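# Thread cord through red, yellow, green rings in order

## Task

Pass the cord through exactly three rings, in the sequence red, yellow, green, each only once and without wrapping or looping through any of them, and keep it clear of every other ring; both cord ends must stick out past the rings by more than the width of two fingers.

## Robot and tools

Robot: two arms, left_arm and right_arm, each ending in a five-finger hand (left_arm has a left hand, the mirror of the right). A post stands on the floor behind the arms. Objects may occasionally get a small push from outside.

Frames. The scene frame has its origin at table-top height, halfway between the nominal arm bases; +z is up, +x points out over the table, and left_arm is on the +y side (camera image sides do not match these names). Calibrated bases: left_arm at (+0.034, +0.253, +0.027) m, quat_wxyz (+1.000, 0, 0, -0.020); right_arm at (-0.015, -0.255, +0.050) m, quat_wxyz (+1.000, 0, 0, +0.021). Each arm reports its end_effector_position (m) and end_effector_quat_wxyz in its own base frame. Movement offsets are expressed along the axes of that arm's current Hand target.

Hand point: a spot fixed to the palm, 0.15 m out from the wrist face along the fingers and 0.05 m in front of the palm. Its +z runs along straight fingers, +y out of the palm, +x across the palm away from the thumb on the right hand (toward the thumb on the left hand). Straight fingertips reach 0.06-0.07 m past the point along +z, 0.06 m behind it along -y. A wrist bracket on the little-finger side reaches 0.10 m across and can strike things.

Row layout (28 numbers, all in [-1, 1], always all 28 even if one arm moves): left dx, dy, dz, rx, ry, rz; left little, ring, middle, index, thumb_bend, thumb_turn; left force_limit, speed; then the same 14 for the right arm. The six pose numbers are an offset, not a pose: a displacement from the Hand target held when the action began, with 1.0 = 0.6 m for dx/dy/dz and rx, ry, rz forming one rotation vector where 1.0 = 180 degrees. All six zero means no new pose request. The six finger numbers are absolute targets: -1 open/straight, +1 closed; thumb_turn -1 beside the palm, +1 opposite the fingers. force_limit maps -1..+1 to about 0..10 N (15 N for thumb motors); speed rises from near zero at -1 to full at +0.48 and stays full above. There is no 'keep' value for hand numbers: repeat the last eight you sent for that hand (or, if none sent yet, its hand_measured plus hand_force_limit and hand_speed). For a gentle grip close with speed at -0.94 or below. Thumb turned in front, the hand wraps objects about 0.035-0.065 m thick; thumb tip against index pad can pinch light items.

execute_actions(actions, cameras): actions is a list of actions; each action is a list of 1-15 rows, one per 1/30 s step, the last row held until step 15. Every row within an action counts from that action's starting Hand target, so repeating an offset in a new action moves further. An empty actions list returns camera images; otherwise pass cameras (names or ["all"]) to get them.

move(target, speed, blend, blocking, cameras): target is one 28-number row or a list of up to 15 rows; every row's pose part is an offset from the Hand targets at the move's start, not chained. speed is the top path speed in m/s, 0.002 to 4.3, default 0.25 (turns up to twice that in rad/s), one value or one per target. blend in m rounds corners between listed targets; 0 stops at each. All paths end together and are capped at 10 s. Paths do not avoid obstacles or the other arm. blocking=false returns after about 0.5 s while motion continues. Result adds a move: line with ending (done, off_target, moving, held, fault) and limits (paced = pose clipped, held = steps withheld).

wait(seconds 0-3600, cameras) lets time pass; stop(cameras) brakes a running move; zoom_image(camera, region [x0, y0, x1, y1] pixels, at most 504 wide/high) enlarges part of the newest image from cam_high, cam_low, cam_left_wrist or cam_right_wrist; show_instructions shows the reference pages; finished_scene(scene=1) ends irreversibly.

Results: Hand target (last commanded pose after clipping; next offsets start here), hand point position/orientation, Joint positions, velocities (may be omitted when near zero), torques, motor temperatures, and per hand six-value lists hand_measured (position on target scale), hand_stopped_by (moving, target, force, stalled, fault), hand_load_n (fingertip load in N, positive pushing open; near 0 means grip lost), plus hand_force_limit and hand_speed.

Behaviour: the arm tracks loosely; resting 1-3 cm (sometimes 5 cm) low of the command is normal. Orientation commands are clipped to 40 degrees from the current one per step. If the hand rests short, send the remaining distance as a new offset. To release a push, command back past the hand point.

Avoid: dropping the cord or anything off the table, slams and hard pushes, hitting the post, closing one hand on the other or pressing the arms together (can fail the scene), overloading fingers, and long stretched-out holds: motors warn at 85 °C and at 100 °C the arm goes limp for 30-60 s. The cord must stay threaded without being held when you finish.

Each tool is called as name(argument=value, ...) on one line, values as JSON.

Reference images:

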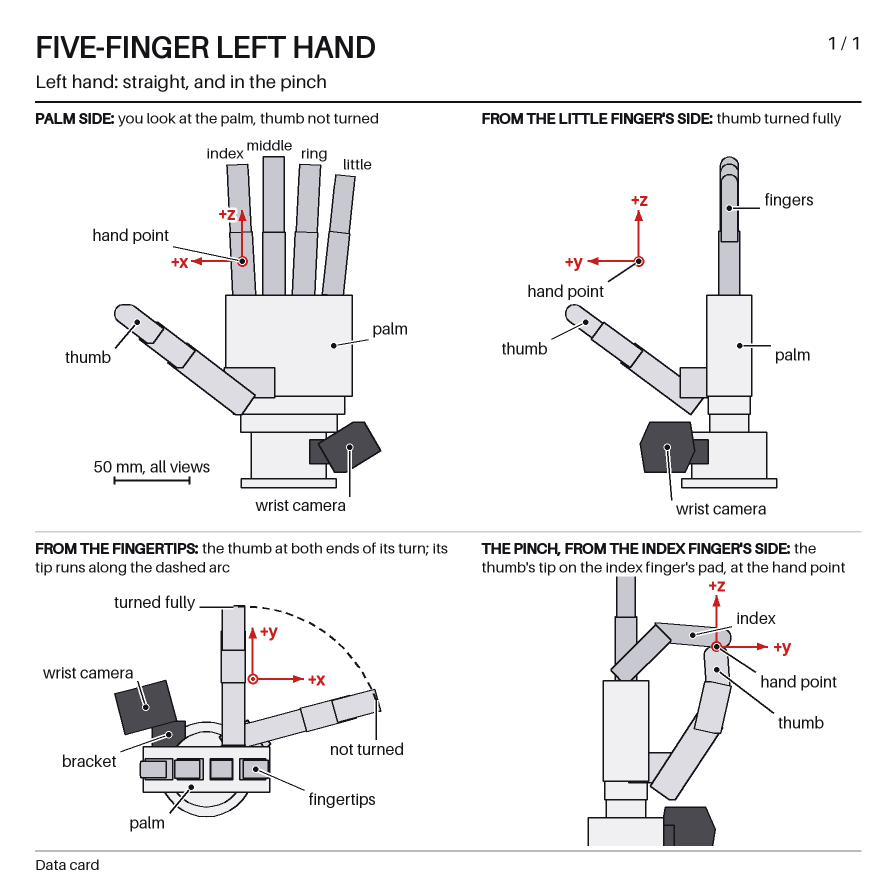

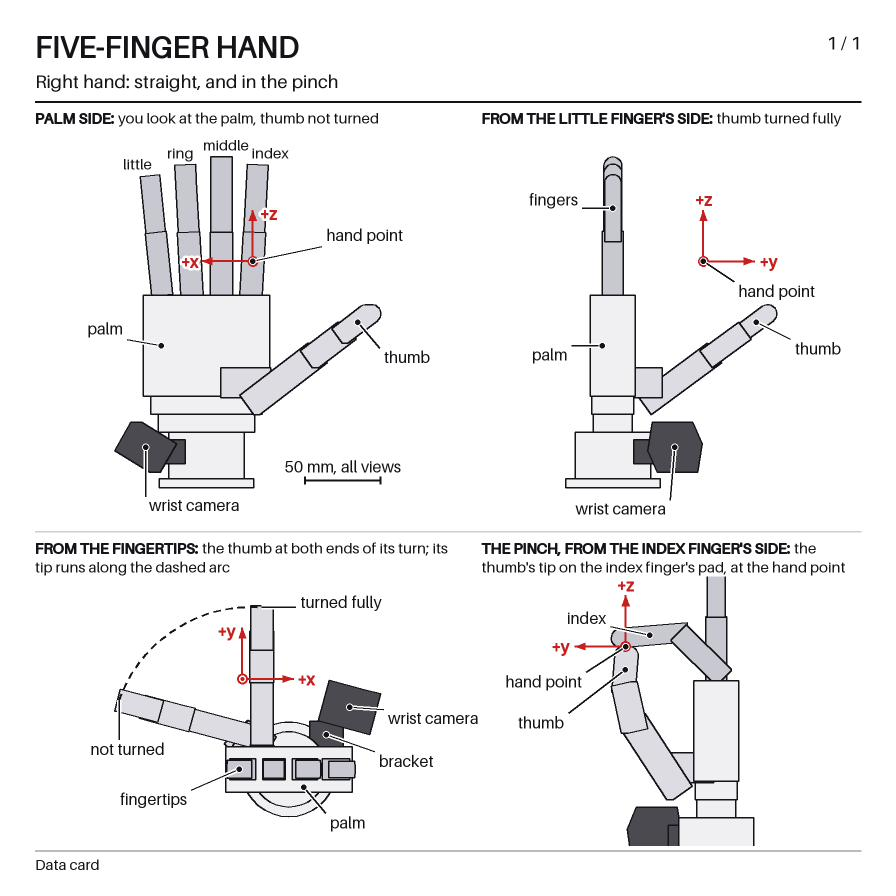

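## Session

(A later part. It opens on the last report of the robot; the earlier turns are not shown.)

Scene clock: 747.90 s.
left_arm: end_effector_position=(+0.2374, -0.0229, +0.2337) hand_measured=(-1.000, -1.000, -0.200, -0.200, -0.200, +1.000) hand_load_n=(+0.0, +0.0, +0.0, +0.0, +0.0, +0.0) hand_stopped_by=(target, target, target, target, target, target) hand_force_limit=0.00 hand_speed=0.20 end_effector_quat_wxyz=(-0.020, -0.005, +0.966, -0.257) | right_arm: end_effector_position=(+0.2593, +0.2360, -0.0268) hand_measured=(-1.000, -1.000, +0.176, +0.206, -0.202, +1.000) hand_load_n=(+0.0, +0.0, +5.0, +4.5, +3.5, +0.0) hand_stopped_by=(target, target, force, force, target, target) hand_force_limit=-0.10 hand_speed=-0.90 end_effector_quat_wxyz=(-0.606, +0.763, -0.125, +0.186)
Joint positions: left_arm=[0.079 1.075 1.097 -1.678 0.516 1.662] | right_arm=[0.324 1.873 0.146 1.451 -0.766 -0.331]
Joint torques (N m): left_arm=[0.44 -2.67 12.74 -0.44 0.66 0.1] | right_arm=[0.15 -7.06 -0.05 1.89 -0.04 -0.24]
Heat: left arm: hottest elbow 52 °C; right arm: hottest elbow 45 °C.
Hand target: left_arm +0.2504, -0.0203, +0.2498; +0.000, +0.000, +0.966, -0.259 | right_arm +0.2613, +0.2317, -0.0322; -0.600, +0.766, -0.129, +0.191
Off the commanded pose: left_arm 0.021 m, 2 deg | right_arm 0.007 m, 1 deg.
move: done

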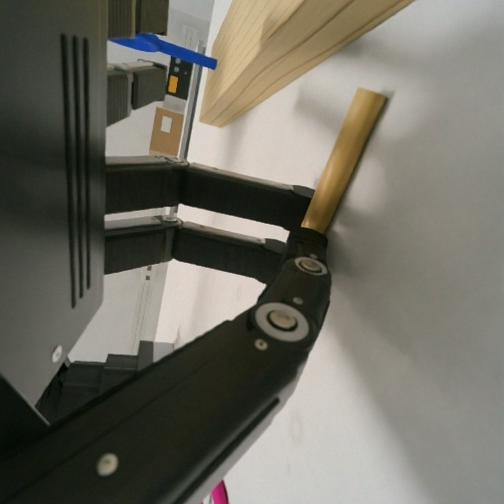

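move(target=[[0,0,0,0,0,0,-1,-1,-0.2,-0.2,-0.2,1,0,0.2,0.0115,-0.0807,-0.0172,0,0,0,-1,-1,0.55,0.55,-0.2,1,-0.1,-0.9]], cameras=["cam_right_wrist"], speed=0.05)

zoom_image(camera="cam_right_wrist", region=[150, 50, 450, 350])

Scene clock: 762.30 s.
left_arm: end_effector_position=(+0.2374, -0.0229, +0.2337) hand_measured=(-1.000, -1.000, -0.200, -0.200, -0.200, +1.000) hand_load_n=(+0.0, +0.0, +0.0, +0.0, +0.0, +0.0) hand_stopped_by=(target, target, target, target, target, target) hand_force_limit=0.00 hand_speed=0.20 end_effector_quat_wxyz=(-0.020, -0.005, +0.966, -0.257) | right_arm: end_effector_position=(+0.2595, +0.2345, +0.0175) hand_measured=(-1.000, -1.000, +0.176, +0.206, -0.202, +1.000) hand_load_n=(+0.0, +0.0, +5.0, +1.5, +3.0, +0.0) hand_stopped_by=(target, target, force, force, target, target) hand_force_limit=-0.10 hand_speed=-0.90 end_effector_quat_wxyz=(-0.603, +0.765, -0.129, +0.185)
Joint positions: left_arm=[0.079 1.075 1.097 -1.678 0.516 1.662] | right_arm=[0.321 1.485 0.133 1.065 -0.764 -0.333]
Joint torques (N m): left_arm=[0.38 -2.67 12.77 -0.42 0.64 0.11] | right_arm=[0.67 -7.3 3.36 1.36 -0.11 -0.21]
Heat: left arm: hottest elbow 52 °C; right arm: hottest elbow 45 °C.
Hand target: left_arm +0.2504, -0.0203, +0.2498; +0.000, +0.000, +0.966, -0.259 | right_arm +0.2616, +0.2317, +0.0178; -0.600, +0.766, -0.129, +0.191
Off the commanded pose: left_arm 0.021 m, 2 deg | right_arm 0.003 m, 1 deg.
move: done

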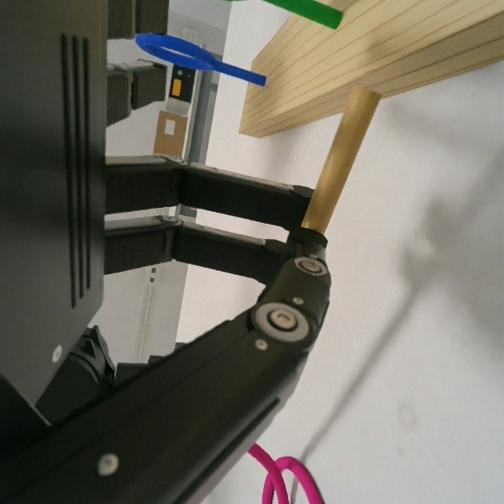

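Scaled by 1.680.

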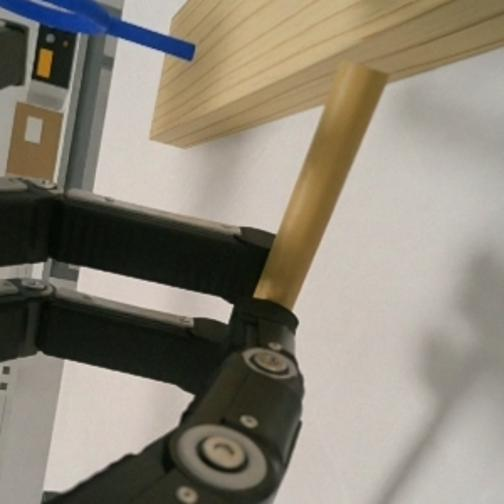

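move(target=[[0,0,0,0,0,0,-1,-1,-0.2,-0.2,-0.2,1,0,0.2,0,0,0,0,0,0,-1,-1,0.55,0.6,-0.2,1,-0.1,-0.92]], cameras=["cam_right_wrist"], speed=0.05)

zoom_image(camera="cam_right_wrist", region=[200, 100, 400, 300])

Scene clock: 765.33 s.
left_arm: end_effector_position=(+0.2374, -0.0229, +0.2337) hand_measured=(-1.000, -1.000, -0.200, -0.200, -0.200, +1.000) hand_load_n=(+0.0, +0.0, +0.0, +0.0, +0.0, +0.0) hand_stopped_by=(target, target, target, target, target, target) hand_force_limit=0.00 hand_speed=0.20 end_effector_quat_wxyz=(-0.020, -0.005, +0.966, -0.257) | right_arm: end_effector_position=(+0.2595, +0.2345, +0.0175) hand_measured=(-1.000, -1.000, +0.178, +0.294, -0.200, +1.000) hand_load_n=(+0.0, +0.0, +0.0, +5.5, +1.0, +0.0) hand_stopped_by=(target, target, force, force, target, target) hand_force_limit=-0.10 hand_speed=-0.92 end_effector_quat_wxyz=(-0.603, +0.765, -0.129, +0.186)
Joint positions: left_arm=[0.079 1.075 1.097 -1.678 0.516 1.662] | right_arm=[0.321 1.485 0.133 1.064 -0.764 -0.334]
Joint torques (N m): left_arm=[0.38 -2.73 12.78 -0.42 0.65 0.1] | right_arm=[-0.5 -7.12 3 1.51 -0.17 -0.2]
Heat: left arm: hottest elbow 52 °C; right arm: hottest elbow 45 °C.
Hand target: left_arm +0.2504, -0.0203, +0.2498; +0.000, +0.000, +0.966, -0.259 | right_arm +0.2616, +0.2317, +0.0178; -0.600, +0.766, -0.129, +0.191
Off the commanded pose: left_arm 0.021 m, 2 deg | right_arm 0.004 m, 1 deg.
move: done

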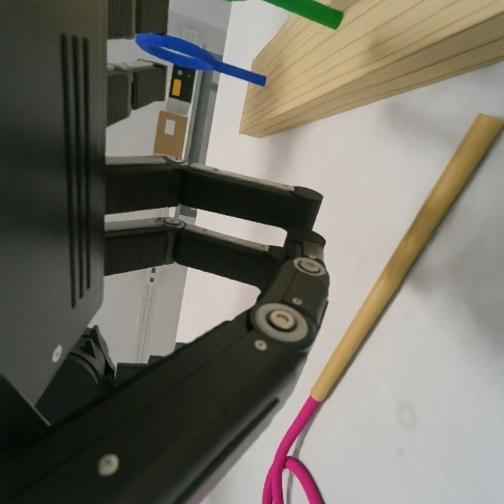

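Scaled by 2.520.

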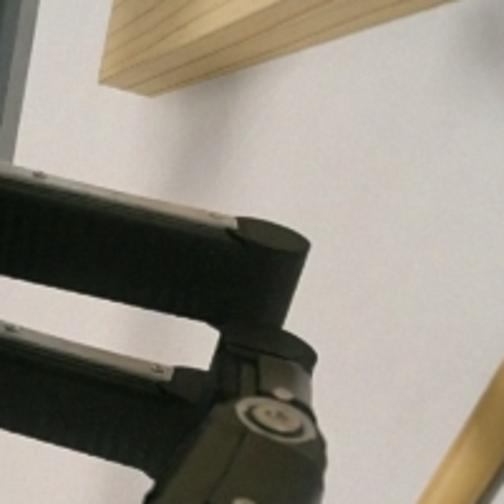

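move(target=[[0,0,0,0,0,0,-1,-1,-0.2,-0.2,-0.2,1,0,0.2,0,0,0,0,0,0,-1,-1,-0.1,-0.1,-0.2,1,-0.1,-0.5],[0,0,0,0,0,0,-1,-1,-0.2,-0.2,-0.2,1,0,0.2,-0.1243,0.013,-0.0007,0,0,0,-1,-1,-0.1,-0.1,-0.2,1,-0.1,-0.5]], cameras=["cam_right_wrist"], speed=0.1)

zoom_image(camera="cam_right_wrist", region=[150, 50, 450, 350])

Scene clock: 831.70 s.
left_arm: end_effector_position=(+0.2374, -0.0229, +0.2337) hand_measured=(-1.000, -1.000, -0.200, -0.200, -0.200, +1.000) hand_load_n=(+0.0, +0.0, +0.0, +0.0, +0.0, +0.0) hand_stopped_by=(target, target, target, target, target, target) hand_force_limit=0.00 hand_speed=0.20 end_effector_quat_wxyz=(-0.020, -0.005, +0.966, -0.257) | right_arm: end_effector_position=(+0.1988, +0.2604, +0.0000) hand_measured=(-1.000, -1.000, -0.100, -0.100, -0.200, +1.000) hand_load_n=(+0.0, +0.0, +0.0, +0.0, +0.0, +0.0) hand_stopped_by=(target, target, target, target, target, target) hand_force_limit=-0.10 hand_speed=-0.50 end_effector_quat_wxyz=(-0.597, +0.768, -0.128, +0.194)
Joint positions: left_arm=[0.079 1.075 1.097 -1.678 0.516 1.662] | right_arm=[0.606 1.647 0.012 1.394 -0.473 -0.26]
Joint torques (N m): left_arm=[0.5 -2.78 12.79 -0.43 0.65 0.1] | right_arm=[1.14 -5.3 0.53 2.66 -0.1 0.02]
Motor temperatures (°C): left_arm=[32 35 53 34 31 33] | right_arm=[35 34 44 30 32 33]
Heat: left arm: hottest elbow 53 °C; right arm: hottest elbow 44 °C.
Hand target: left_arm +0.2504, -0.0203, +0.2498; +0.000, +0.000, +0.966, -0.259 | right_arm +0.1949, +0.2612, +0.0002; -0.599, +0.767, -0.129, +0.190
Off the commanded pose: left_arm 0.021 m, 2 deg | right_arm 0.004 m, 1 deg.
move: held (right_arm; a check stopped the path); limits=held
pose unreachable (right arm): on one or more control steps of this call, first in action 0 (counted from 0), this arm could not follow its commanded pose, so it was not sent that pose on those steps. It may still have moved: this result reports where it is.
cause: moving toward the commanded pose would bring two parts of the arm too close to each other (joints 2 (shoulder) and 3 (elbow) lie between them).

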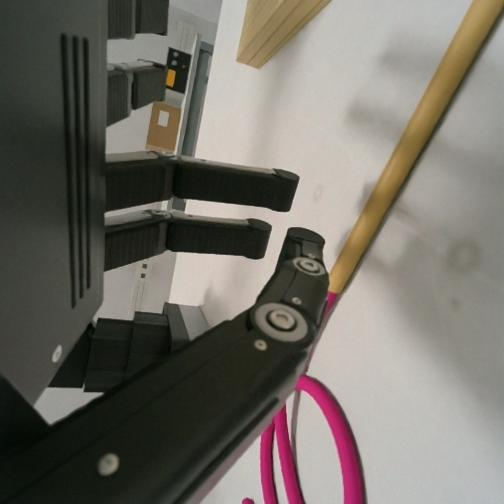

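Scaled by 1.680.

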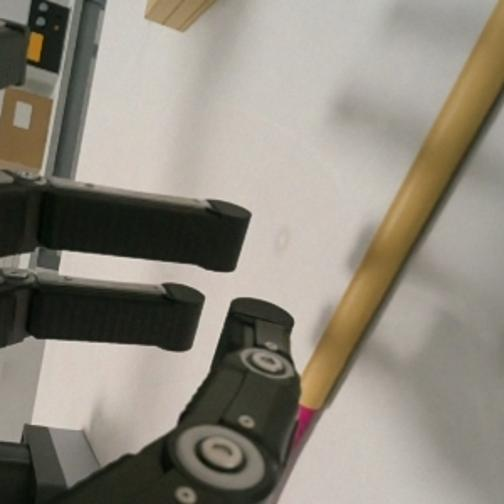

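move(target=[[0,0,0,0,0,0,-1,-1,-0.2,-0.2,-0.2,1,0,0.2,0.0057,0.0505,0.0093,0,0,0,-1,-1,-0.1,-0.1,-0.2,1,-0.1,-0.5]], cameras=["cam_right_wrist"], speed=0.06)

zoom_image(camera="cam_right_wrist", region=[150, 50, 450, 350])

Scene clock: 839.40 s.
left_arm: end_effector_position=(+0.2374, -0.0229, +0.2337) hand_measured=(-1.000, -1.000, -0.200, -0.200, -0.200, +1.000) hand_load_n=(+0.0, +0.0, +0.0, +0.0, +0.0, +0.0) hand_stopped_by=(target, target, target, target, target, target) hand_force_limit=0.00 hand_speed=0.20 end_effector_quat_wxyz=(-0.020, -0.005, +0.966, -0.257) | right_arm: end_effector_position=(+0.1952, +0.2578, -0.0279) hand_measured=(-1.000, -1.000, -0.100, -0.100, -0.200, +1.000) hand_load_n=(+0.0, +0.0, -1.0, +0.0, +0.0, +0.0) hand_stopped_by=(target, target, target, target, target, target) hand_force_limit=-0.10 hand_speed=-0.50 end_effector_quat_wxyz=(-0.588, +0.779, -0.131, +0.174)
Joint positions: left_arm=[0.079 1.075 1.097 -1.678 0.516 1.662] | right_arm=[0.585 1.884 0.032 1.563 -0.513 -0.265]
Joint torques (N m): left_arm=[0.44 -2.73 12.79 -0.46 0.64 0.1] | right_arm=[0.97 -6.95 -0.5 2.55 -0.19 -0.2]
Heat: left arm: hottest elbow 53 °C; right arm: hottest elbow 43 °C.
Hand target: left_arm +0.2504, -0.0203, +0.2498; +0.000, +0.000, +0.966, -0.259 | right_arm +0.2013, +0.2570, -0.0298; -0.599, +0.767, -0.129, +0.190
Off the commanded pose: left_arm 0.021 m, 2 deg | right_arm 0.007 m, 3 deg.
joint sent to its limit (right arm) — joint 4 (wrist pitch), upper limit. The joint targets still meet the commanded pose.
move: off_target (right_arm)

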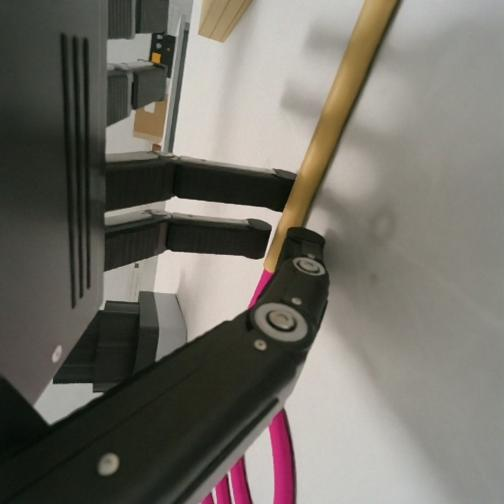

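Scaled by 1.680.

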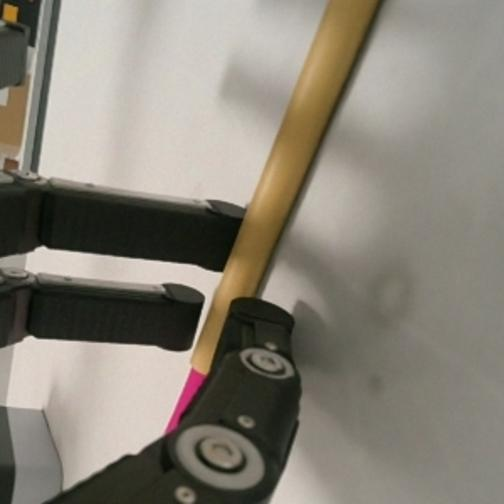

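move(target=[[0,0,0,0,0,0,-1,-1,-0.2,-0.2,-0.2,1,0,0.2,0,0,0,0,0,0,-1,-1,-0.1,-0.1,-0.23,1,-0.2,-0.9],[0,0,0,0,0,0,-1,-1,-0.2,-0.2,-0.2,1,0,0.2,0,0,0,0,0,0,-1,-1,0.5,0.5,-0.23,1,-0.2,-0.9]], cameras=["cam_right_wrist"], speed=0.06)

zoom_image(camera="cam_right_wrist", region=[150, 50, 450, 350])

Scene clock: 845.87 s.
left_arm: end_effector_position=(+0.2374, -0.0229, +0.2337) hand_measured=(-1.000, -1.000, -0.200, -0.200, -0.200, +1.000) hand_load_n=(+0.0, +0.0, +0.0, +0.0, +0.0, +0.0) hand_stopped_by=(target, target, target, target, target, target) hand_force_limit=0.00 hand_speed=0.20 end_effector_quat_wxyz=(-0.020, -0.005, +0.966, -0.257) | right_arm: end_effector_position=(+0.1988, +0.2599, -0.0261) hand_measured=(-1.000, -1.000, +0.178, +0.224, -0.230, +1.000) hand_load_n=(+0.0, +0.0, +3.5, +3.5, +3.5, +0.0) hand_stopped_by=(target, target, force, force, target, target) hand_force_limit=-0.20 hand_speed=-0.90 end_effector_quat_wxyz=(-0.591, +0.776, -0.127, +0.178)
Joint positions: left_arm=[0.079 1.075 1.097 -1.678 0.516 1.662] | right_arm=[0.584 1.884 0.039 1.569 -0.515 -0.268]
Joint torques (N m): left_arm=[0.56 -2.78 12.77 -0.44 0.65 0.11] | right_arm=[-0.32 -6.42 -0.81 2.32 -0.11 -0.25]
Heat: left arm: hottest elbow 53 °C; right arm: hottest elbow 43 °C.
Hand target: left_arm +0.2504, -0.0203, +0.2498; +0.000, +0.000, +0.966, -0.259 | right_arm +0.2014, +0.2571, -0.0297; -0.599, +0.767, -0.129, +0.190
Off the commanded pose: left_arm 0.021 m, 2 deg | right_arm 0.005 m, 2 deg.
joint sent to its limit (right arm) — joint 4 (wrist pitch), upper limit. The joint targets still meet the commanded pose.
move: done; target 2's new numbers were sent with right_arm's hand 0.007 m and 3 deg from that target

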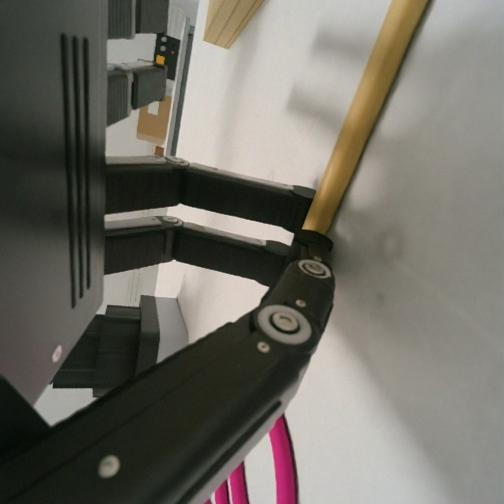

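Scaled by 1.680.

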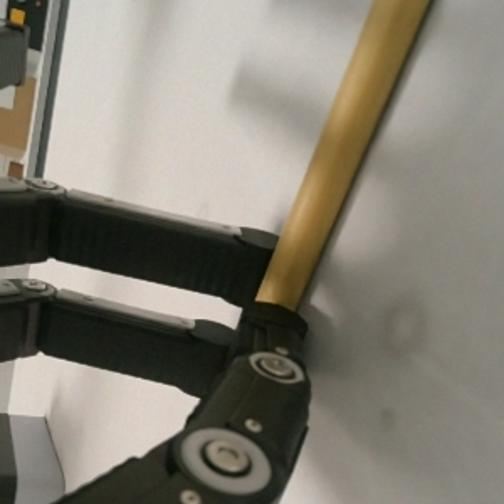

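move(target=[[0,0,0,0,0,0,-1,-1,-0.2,-0.2,-0.2,1,0,0.2,0.0115,-0.0807,-0.0172,0,0,0,-1,-1,0.5,0.5,-0.23,1,-0.2,-0.9],[0,0,0,0,0,0,-1,-1,-0.2,-0.2,-0.2,1,0,0.2,0.0467,-0.3367,-0.0917,0.0214,-0.1507,-0.0322,-1,-1,0.5,0.5,-0.23,1,-0.2,-0.9]], cameras=["all"], speed=0.08, blend=0.02)

zoom_image(camera="cam_right_wrist", region=[150, 50, 450, 350])

Scene clock: 859.50 s.
left_arm: end_effector_position=(+0.2374, -0.0229, +0.2337) hand_measured=(-1.000, -1.000, -0.200, -0.200, -0.200, +1.000) hand_load_n=(+0.0, +0.0, +0.0, -0.5, +0.0, +0.0) hand_stopped_by=(target, target, target, target, target, target) hand_force_limit=0.00 hand_speed=0.20 end_effector_quat_wxyz=(-0.020, -0.005, +0.966, -0.257) | right_arm: end_effector_position=(+0.1817, +0.2450, +0.1632) hand_measured=(-1.000, -1.000, +0.178, +0.224, -0.232, +1.000) hand_load_n=(-0.5, +0.0, +3.0, +2.0, +3.5, +0.0) hand_stopped_by=(target, target, force, force, target, target) hand_force_limit=-0.20 hand_speed=-0.90 end_effector_quat_wxyz=(-0.625, +0.779, +0.050, +0.024)
Joint positions: left_arm=[0.079 1.075 1.097 -1.678 0.516 1.662] | right_arm=[0.322 0.8 0.432 -0.284 -1.204 -0.721]
Joint torques (N m): left_arm=[0.56 -2.73 12.78 -0.44 0.64 0.09] | right_arm=[0.15 -3.08 13.56 0.7 -0.78 -0.2]
Heat: left arm: hottest elbow 53 °C; right arm: hottest elbow 44 °C.
Hand target: left_arm +0.2504, -0.0203, +0.2498; +0.000, +0.000, +0.966, -0.259 | right_arm +0.1958, +0.2474, +0.1811; -0.628, +0.775, +0.060, +0.039
Off the commanded pose: left_arm 0.021 m, 2 deg | right_arm 0.023 m, 2 deg.
move: off_target (right_arm)

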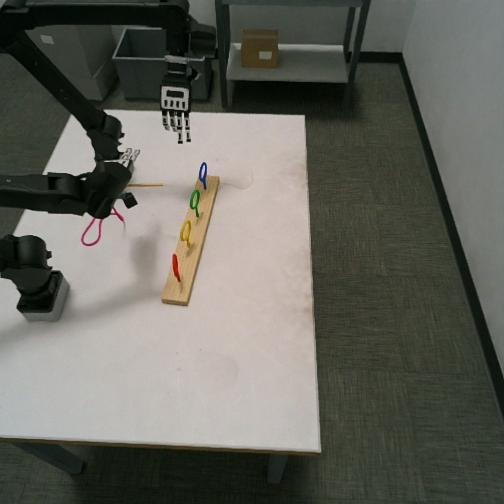

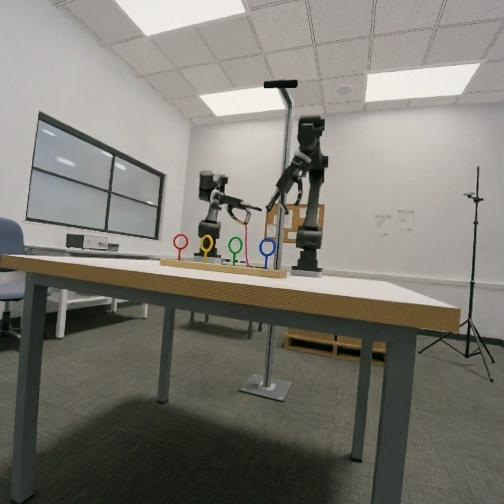

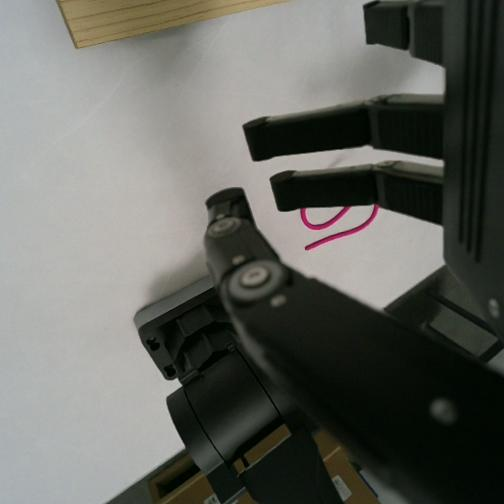

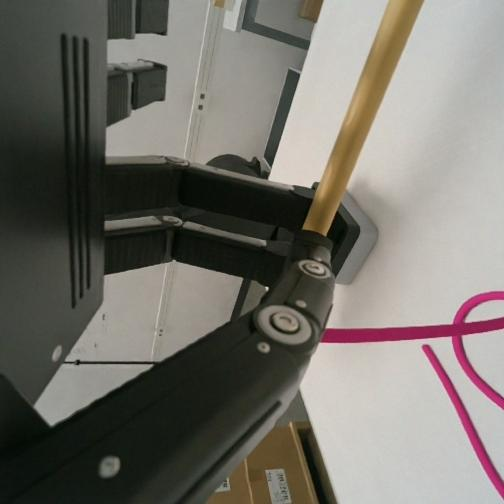

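Scaled by 1.680.

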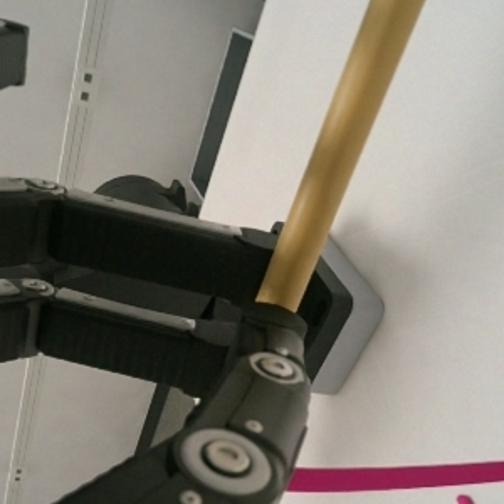

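move(target=[[0.0298,-0.3268,0.2403,0.1667,0,0,-1,-1,-0.2,-0.2,-0.1,1,-0.2,-0.2,0,0,0,0,0,0,-1,-1,0.5,0.5,-0.23,1,-0.2,-0.9]], cameras=["all"], speed=0.12)

zoom_image(camera="cam_high", region=[70, 120, 210, 260])

Scene clock: 910.13 s.
left_arm: end_effector_position=(+0.2319, -0.2592, +0.2164) hand_measured=(-1.000, -1.000, -0.200, -0.200, -0.100, +1.000) hand_load_n=(+0.0, +0.0, +0.0, +0.0, +0.0, +0.0) hand_stopped_by=(target, target, target, target, target, target) hand_force_limit=-0.20 hand_speed=-0.20 end_effector_quat_wxyz=(-0.009, -0.005, +0.869, -0.495) | right_arm: end_effector_position=(+0.1818, +0.2450, +0.1632) hand_measured=(-1.000, -1.000, +0.178, +0.224, -0.232, +1.000) hand_load_n=(+0.0, +0.0, +3.0, +2.5, +3.0, +0.0) hand_stopped_by=(target, target, force, force, target, target) hand_force_limit=-0.20 hand_speed=-0.90 end_effector_quat_wxyz=(-0.625, +0.779, +0.050, +0.024)
Joint positions: left_arm=[-0.431 0.998 0.846 -0.819 0.905 0.831] | right_arm=[0.322 0.8 0.432 -0.284 -1.204 -0.723]
Joint torques (N m): left_arm=[-0.85 -4.19 9.66 1.48 0.53 -0.11] | right_arm=[0.44 -2.43 13.35 0.84 -0.74 -0.17]
Motor temperatures (°C): left_arm=[32 35 53 34 31 33] | right_arm=[34 34 56 30 33 33]
Heat: left arm: hottest elbow 53 °C; right arm: hottest elbow 56 °C.
Hand target: left_arm +0.2324, -0.2622, +0.2229; +0.000, +0.000, +0.866, -0.500 | right_arm +0.1958, +0.2474, +0.1811; -0.628, +0.775, +0.060, +0.039
Off the commanded pose: left_arm 0.007 m, 1 deg | right_arm 0.023 m, 2 deg.
move: done

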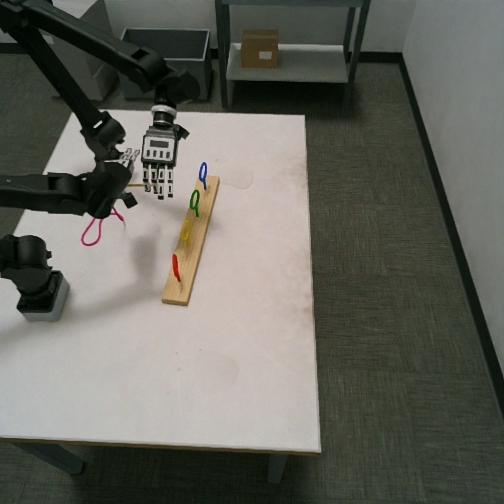

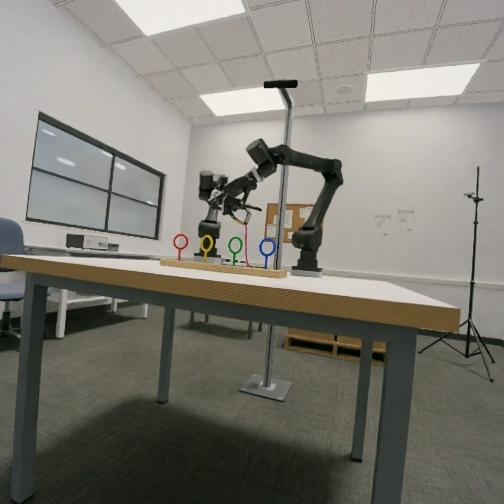

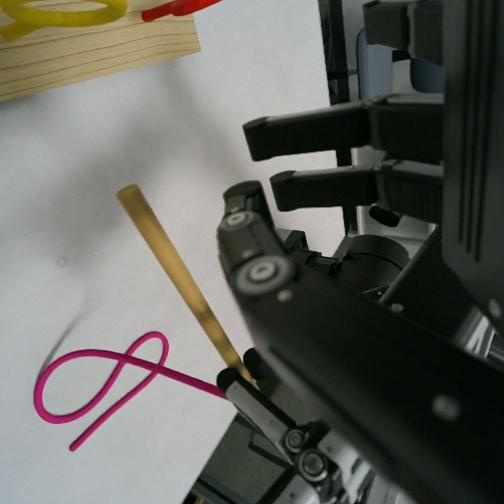

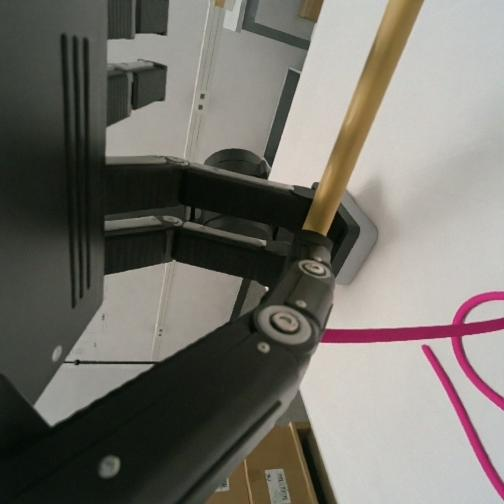

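Scaled by 3.600.

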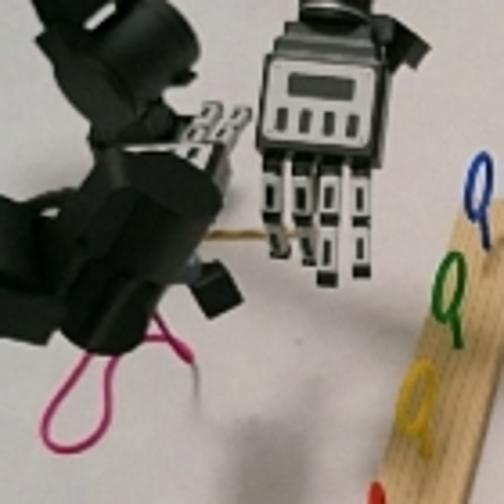

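zoom_image(camera="cam_left_wrist", region=[90, 160, 290, 400])

zoom_image(camera="cam_right_wrist", region=[280, 0, 480, 260])

Scaled by 2.100.

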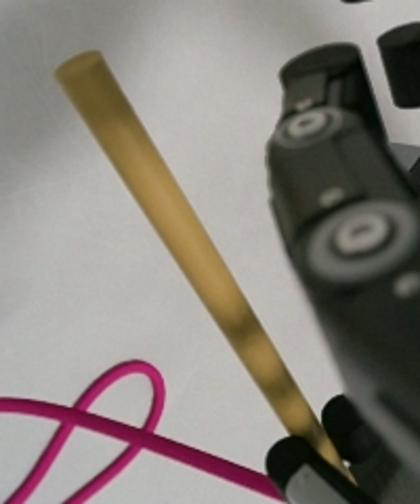

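Scaled by 1.938.

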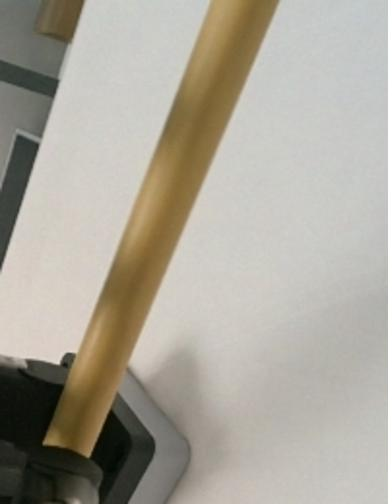

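move(target=[[0,0.05,0,0,0,0,-1,-1,-0.2,-0.2,-0.1,1,-0.2,-0.2,0,0,0,0,0,0,-1,-1,0.5,0.5,-0.23,1,-0.2,-0.9]], cameras=["cam_left_wrist"], speed=0.08)

zoom_image(camera="cam_left_wrist", region=[130, 80, 370, 400])

Scene clock: 940.87 s.
left_arm: end_effector_position=(+0.2266, -0.2472, +0.1914) hand_measured=(-1.000, -1.000, -0.200, -0.200, -0.100, +1.000) hand_load_n=(+0.0, +0.0, +0.0, +0.0, +0.0, +0.0) hand_stopped_by=(target, target, target, target, target, target) hand_force_limit=-0.20 hand_speed=-0.20 end_effector_quat_wxyz=(-0.016, -0.009, +0.870, -0.493) | right_arm: end_effector_position=(+0.1818, +0.2450, +0.1632) hand_measured=(-1.000, -1.000, +0.178, +0.224, -0.232, +1.000) hand_load_n=(+0.0, -0.5, +3.0, +2.5, +3.5, +0.0) hand_stopped_by=(target, target, force, force, target, target) hand_force_limit=-0.20 hand_speed=-0.90 end_effector_quat_wxyz=(-0.625, +0.779, +0.050, +0.024)
Joint positions: left_arm=[-0.399 0.997 0.784 -0.805 0.923 0.87] | right_arm=[0.322 0.8 0.432 -0.284 -1.204 -0.723]
Joint torques (N m): left_arm=[0.38 -3.6 9.57 1.4 0.87 0.11] | right_arm=[0.5 -2.61 13.48 0.68 -0.71 -0.18]
Motor temperatures (°C): left_arm=[32 35 49 34 31 33] | right_arm=[34 34 60 29 33 33]
Heat: left arm: hottest elbow 49 °C; right arm: hottest elbow 60 °C.
Hand target: left_arm +0.2323, -0.2472, +0.1969; -0.001, +0.000, +0.866, -0.500 | right_arm +0.1958, +0.2474, +0.1811; -0.628, +0.775, +0.060, +0.039
Off the commanded pose: left_arm 0.008 m, 2 deg | right_arm 0.023 m, 2 deg.
move: done

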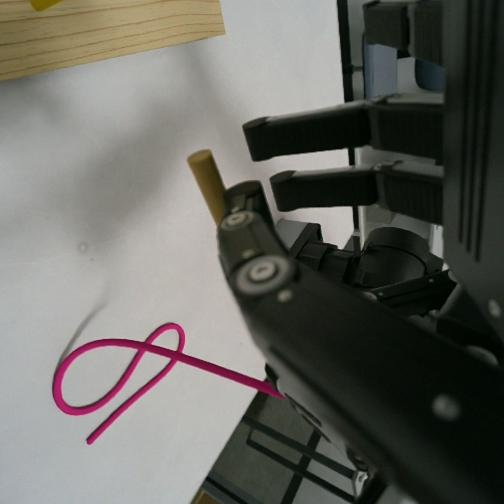

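Scaled by 1.575.

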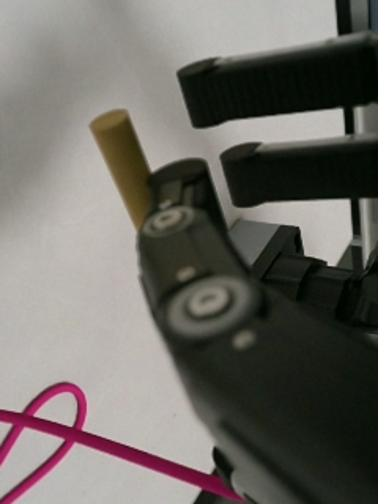

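move(target=[[-0.003,0.003,-0.015,0,0,0,-1,-1,-0.2,-0.2,-0.1,1,-0.2,-0.2,0,0,0,0,0,0,-1,-1,0.5,0.5,-0.23,1,-0.2,-0.9]], cameras=["cam_left_wrist"], speed=0.06)

zoom_image(camera="cam_left_wrist", region=[130, 80, 370, 320])

Scene clock: 955.20 s.
left_arm: end_effector_position=(+0.2301, -0.2394, +0.1909) hand_measured=(-1.000, -1.000, -0.200, -0.200, -0.100, +1.000) hand_load_n=(+0.0, +0.0, +0.0, +0.0, +0.0, +0.0) hand_stopped_by=(target, target, target, target, target, target) hand_force_limit=-0.20 hand_speed=-0.20 end_effector_quat_wxyz=(-0.011, -0.007, +0.869, -0.495) | right_arm: end_effector_position=(+0.1818, +0.2450, +0.1632) hand_measured=(-1.000, -1.000, +0.178, +0.224, -0.232, +1.000) hand_load_n=(+0.0, +0.0, +3.0, +2.5, +3.5, +0.0) hand_stopped_by=(target, target, force, force, target, target) hand_force_limit=-0.20 hand_speed=-0.90 end_effector_quat_wxyz=(-0.625, +0.779, +0.050, +0.024)
Joint positions: left_arm=[-0.369 0.997 0.784 -0.827 0.94 0.913] | right_arm=[0.322 0.8 0.432 -0.284 -1.204 -0.723]
Joint torques (N m): left_arm=[0.32 -3.6 10.48 0.47 0.89 0.1] | right_arm=[0.56 -2.32 13.42 0.77 -0.85 -0.16]
Motor temperatures (°C): left_arm=[32 35 48 34 31 33] | right_arm=[34 34 62 29 34 33]
Heat: left arm: hottest elbow 48 °C; right arm: hottest elbow 62 °C.
Hand target: left_arm +0.2341, -0.2386, +0.1999; -0.001, +0.000, +0.866, -0.500 | right_arm +0.1958, +0.2474, +0.1811; -0.628, +0.775, +0.060, +0.039
Off the commanded pose: left_arm 0.010 m, 2 deg | right_arm 0.023 m, 2 deg.
move: done

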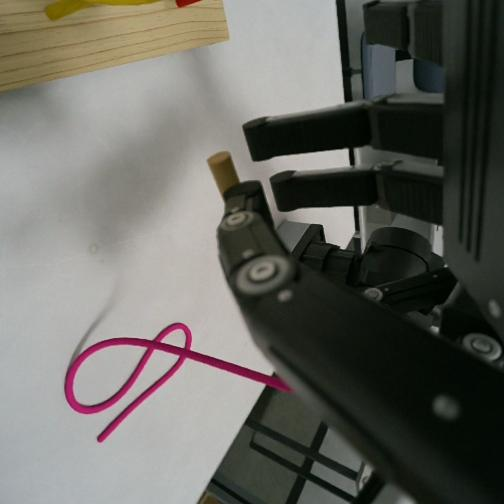

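Scaled by 2.100.

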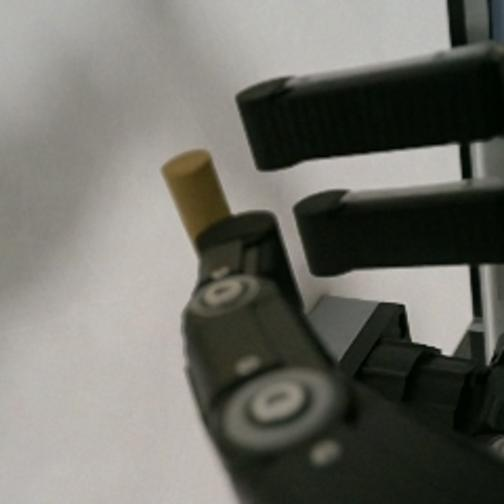

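move(target=[[0,0.022,-0.007,0,0,0,-1,-1,-0.2,-0.2,-0.1,1,-0.2,-0.2,0,0,0,0,0,0,-1,-1,0.5,0.5,-0.23,1,-0.2,-0.9]], cameras=["cam_left_wrist","cam_high"], speed=0.06)

zoom_image(camera="cam_left_wrist", region=[130, 80, 370, 320])

Scene clock: 962.40 s.
left_arm: end_effector_position=(+0.2329, -0.2300, +0.1868) hand_measured=(-1.000, -1.000, -0.200, -0.200, -0.100, +1.000) hand_load_n=(+0.0, +0.0, +0.0, +0.0, +0.0, +0.0) hand_stopped_by=(target, target, target, target, target, target) hand_force_limit=-0.20 hand_speed=-0.20 end_effector_quat_wxyz=(-0.006, -0.004, +0.867, -0.497) | right_arm: end_effector_position=(+0.1818, +0.2450, +0.1632) hand_measured=(-1.000, -1.000, +0.178, +0.224, -0.232, +1.000) hand_load_n=(+0.0, +0.0, +3.0, +2.0, +3.0, +0.0) hand_stopped_by=(target, target, force, force, target, target) hand_force_limit=-0.20 hand_speed=-0.90 end_effector_quat_wxyz=(-0.625, +0.779, +0.050, +0.024)
Joint positions: left_arm=[-0.334 0.997 0.775 -0.848 0.957 0.964] | right_arm=[0.322 0.8 0.432 -0.284 -1.204 -0.723]
Joint torques (N m): left_arm=[0.21 -3.43 9.54 0.49 0.91 0.08] | right_arm=[-0.09 -2.78 13.48 1.06 -0.82 -0.2]
Motor temperatures (°C): left_arm=[32 35 48 34 31 33] | right_arm=[34 34 62 29 34 33]
Heat: left arm: hottest elbow 48 °C; right arm: hottest elbow 62 °C.
Hand target: left_arm +0.2341, -0.2282, +0.1905; -0.001, +0.000, +0.866, -0.500 | right_arm +0.1958, +0.2474, +0.1811; -0.628, +0.775, +0.060, +0.039
Off the commanded pose: left_arm 0.004 m, 1 deg | right_arm 0.023 m, 2 deg.
move: done
Images, in order (width x height): cam_high 504x504, cam_left_wrist 504x504.

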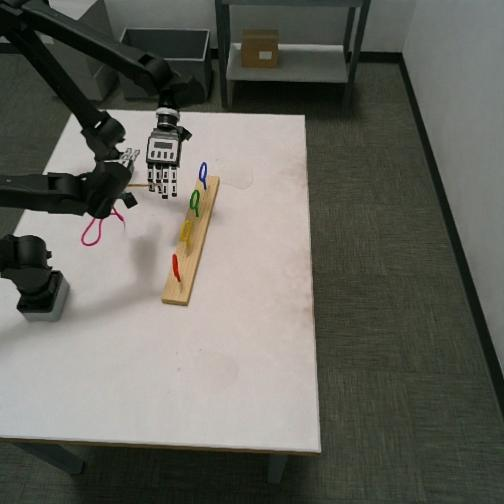

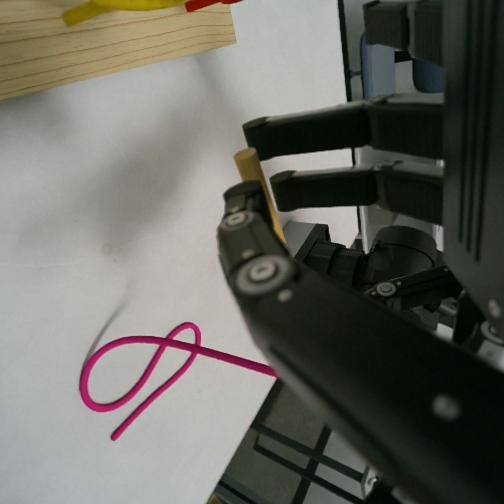

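Scaled by 2.100.

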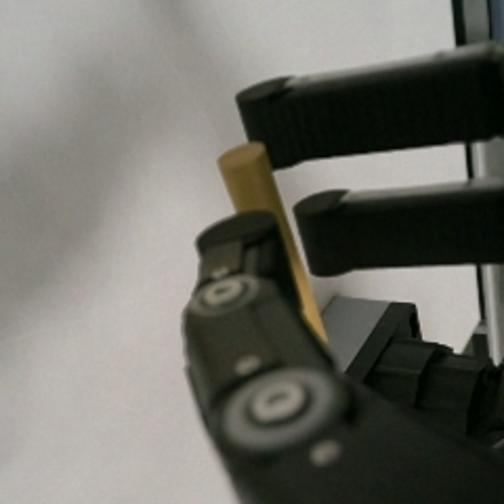

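move(target=[[0,0,0,0,0,0,-1,-1,0.45,0.45,-0.1,1,-0.4,-0.92,0,0,0,0,0,0,-1,-1,0.5,0.5,-0.23,1,-0.2,-0.9]], cameras=["cam_left_wrist"], speed=0.06)

zoom_image(camera="cam_left_wrist", region=[130, 80, 370, 320])

Scene clock: 967.80 s.
left_arm: end_effector_position=(+0.2324, -0.2305, +0.1874) hand_measured=(-1.000, -1.000, +0.142, +0.082, -0.100, +1.000) hand_load_n=(+0.0, +0.0, +3.5, +3.0, +1.0, +0.0) hand_stopped_by=(target, target, force, force, target, target) hand_force_limit=-0.40 hand_speed=-0.92 end_effector_quat_wxyz=(-0.007, -0.003, +0.866, -0.499) | right_arm: end_effector_position=(+0.1822, +0.2455, +0.1653) hand_measured=(-1.000, -1.000, +0.176, +0.224, -0.232, +1.000) hand_load_n=(+0.0, -0.5, +8.5, +0.0, +3.5, +0.0) hand_stopped_by=(target, target, force, force, target, target) hand_force_limit=-0.20 hand_speed=-0.90 end_effector_quat_wxyz=(-0.627, +0.777, +0.054, +0.025)
Joint positions: left_arm=[-0.334 0.997 0.775 -0.848 0.962 0.965] | right_arm=[0.322 0.801 0.436 -0.284 -1.21 -0.727]
Joint torques (N m): left_arm=[0.44 -3.49 9.54 0.46 0.73 0.1] | right_arm=[0.56 -3.08 13.05 0.87 -0.48 -0.19]
Motor temperatures (°C): left_arm=[32 35 48 34 31 33] | right_arm=[34 34 63 29 34 33]
Heat: left arm: hottest elbow 48 °C; right arm: hottest elbow 63 °C.
Hand target: left_arm +0.2341, -0.2283, +0.1905; -0.001, +0.000, +0.866, -0.500 | right_arm +0.1959, +0.2474, +0.1811; -0.628, +0.775, +0.060, +0.039
Off the commanded pose: left_arm 0.004 m, 1 deg | right_arm 0.021 m, 2 deg.
move: done

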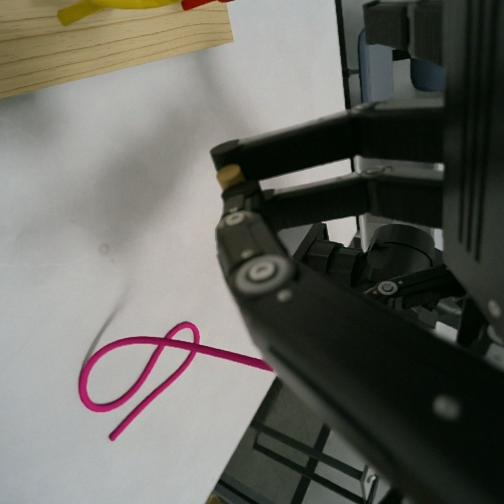

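Scaled by 2.100.

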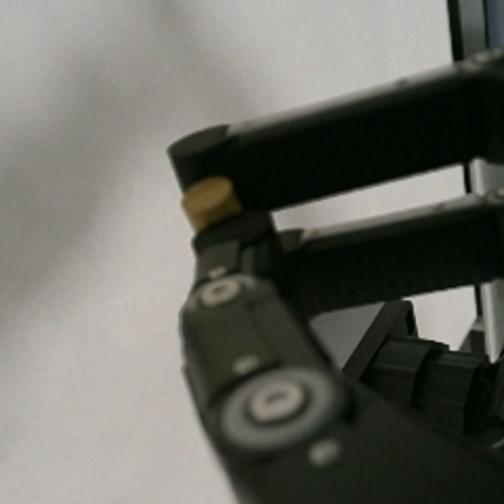

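move(target=[[0,0,0,0,0,0,-1,-1,0.45,0.45,-0.1,1,-0.4,-0.92,0,0,0,0,0,0,-1,-1,-0.2,-0.2,-0.3,1,-0.2,-0.6]], cameras=["cam_left_wrist","cam_right_wrist","cam_high"], speed=0.06)

zoom_image(camera="cam_left_wrist", region=[130, 80, 370, 320])

Scene clock: 971.57 s.
left_arm: end_effector_position=(+0.2325, -0.2305, +0.1873) hand_measured=(-1.000, -1.000, +0.142, +0.082, -0.100, +1.000) hand_load_n=(+0.0, +0.0, +2.5, +0.0, +0.5, +0.0) hand_stopped_by=(target, target, force, force, target, target) hand_force_limit=-0.40 hand_speed=-0.92 end_effector_quat_wxyz=(-0.007, -0.002, +0.866, -0.499) | right_arm: end_effector_position=(+0.1822, +0.2455, +0.1653) hand_measured=(-1.000, -1.000, -0.200, -0.200, -0.300, +1.000) hand_load_n=(+0.0, +0.0, +0.0, +0.0, +0.0, +0.0) hand_stopped_by=(target, target, target, target, target, target) hand_force_limit=-0.20 hand_speed=-0.60 end_effector_quat_wxyz=(-0.627, +0.777, +0.054, +0.025)
Joint positions: left_arm=[-0.334 0.997 0.775 -0.848 0.962 0.966] | right_arm=[0.322 0.801 0.436 -0.284 -1.21 -0.727]
Joint torques (N m): left_arm=[0.26 -3.37 9.55 0.46 0.71 0.09] | right_arm=[-0.09 -3.19 13.39 0.79 -0.58 -0.18]
Motor temperatures (°C): left_arm=[32 35 48 34 31 33] | right_arm=[34 34 64 29 33 33]
Heat: left arm: hottest elbow 48 °C; right arm: hottest elbow 64 °C.
Hand target: left_arm +0.2341, -0.2282, +0.1905; -0.001, +0.000, +0.866, -0.500 | right_arm +0.1958, +0.2474, +0.1811; -0.628, +0.775, +0.060, +0.039
Off the commanded pose: left_arm 0.004 m, 1 deg | right_arm 0.021 m, 2 deg.
move: done
Images, in order (width x height): cam_high 504x504, cam_left_wrist 504x504, cam_right_wrist 504x504.

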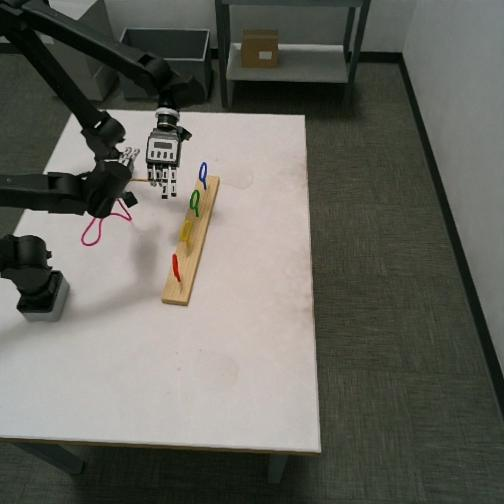

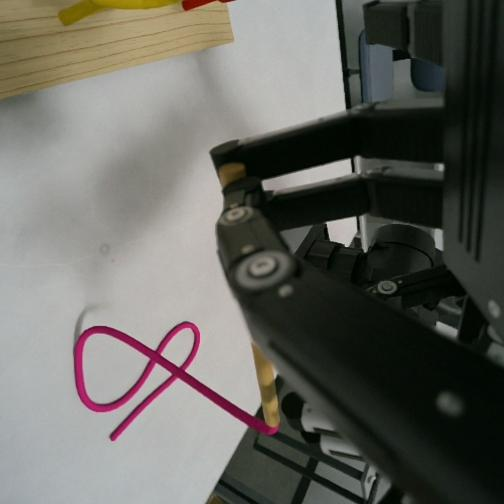

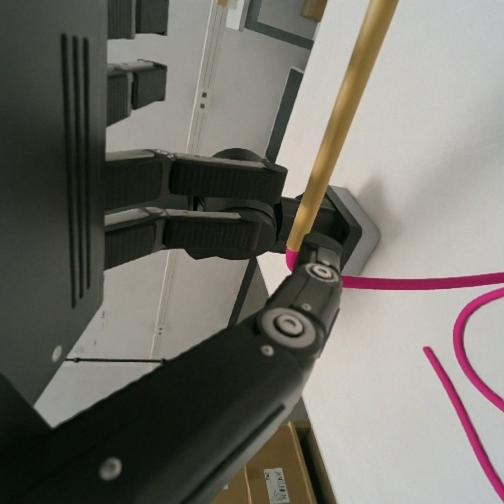

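Scaled by 2.100.

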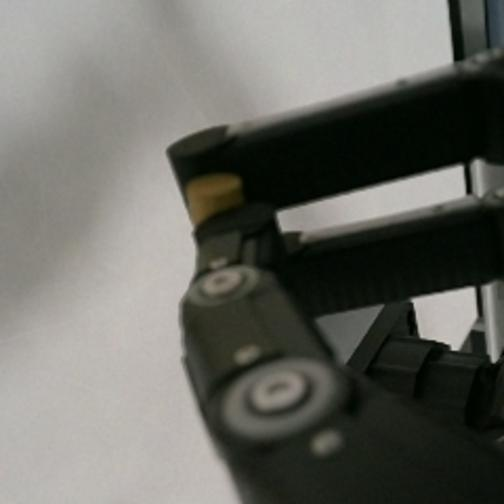

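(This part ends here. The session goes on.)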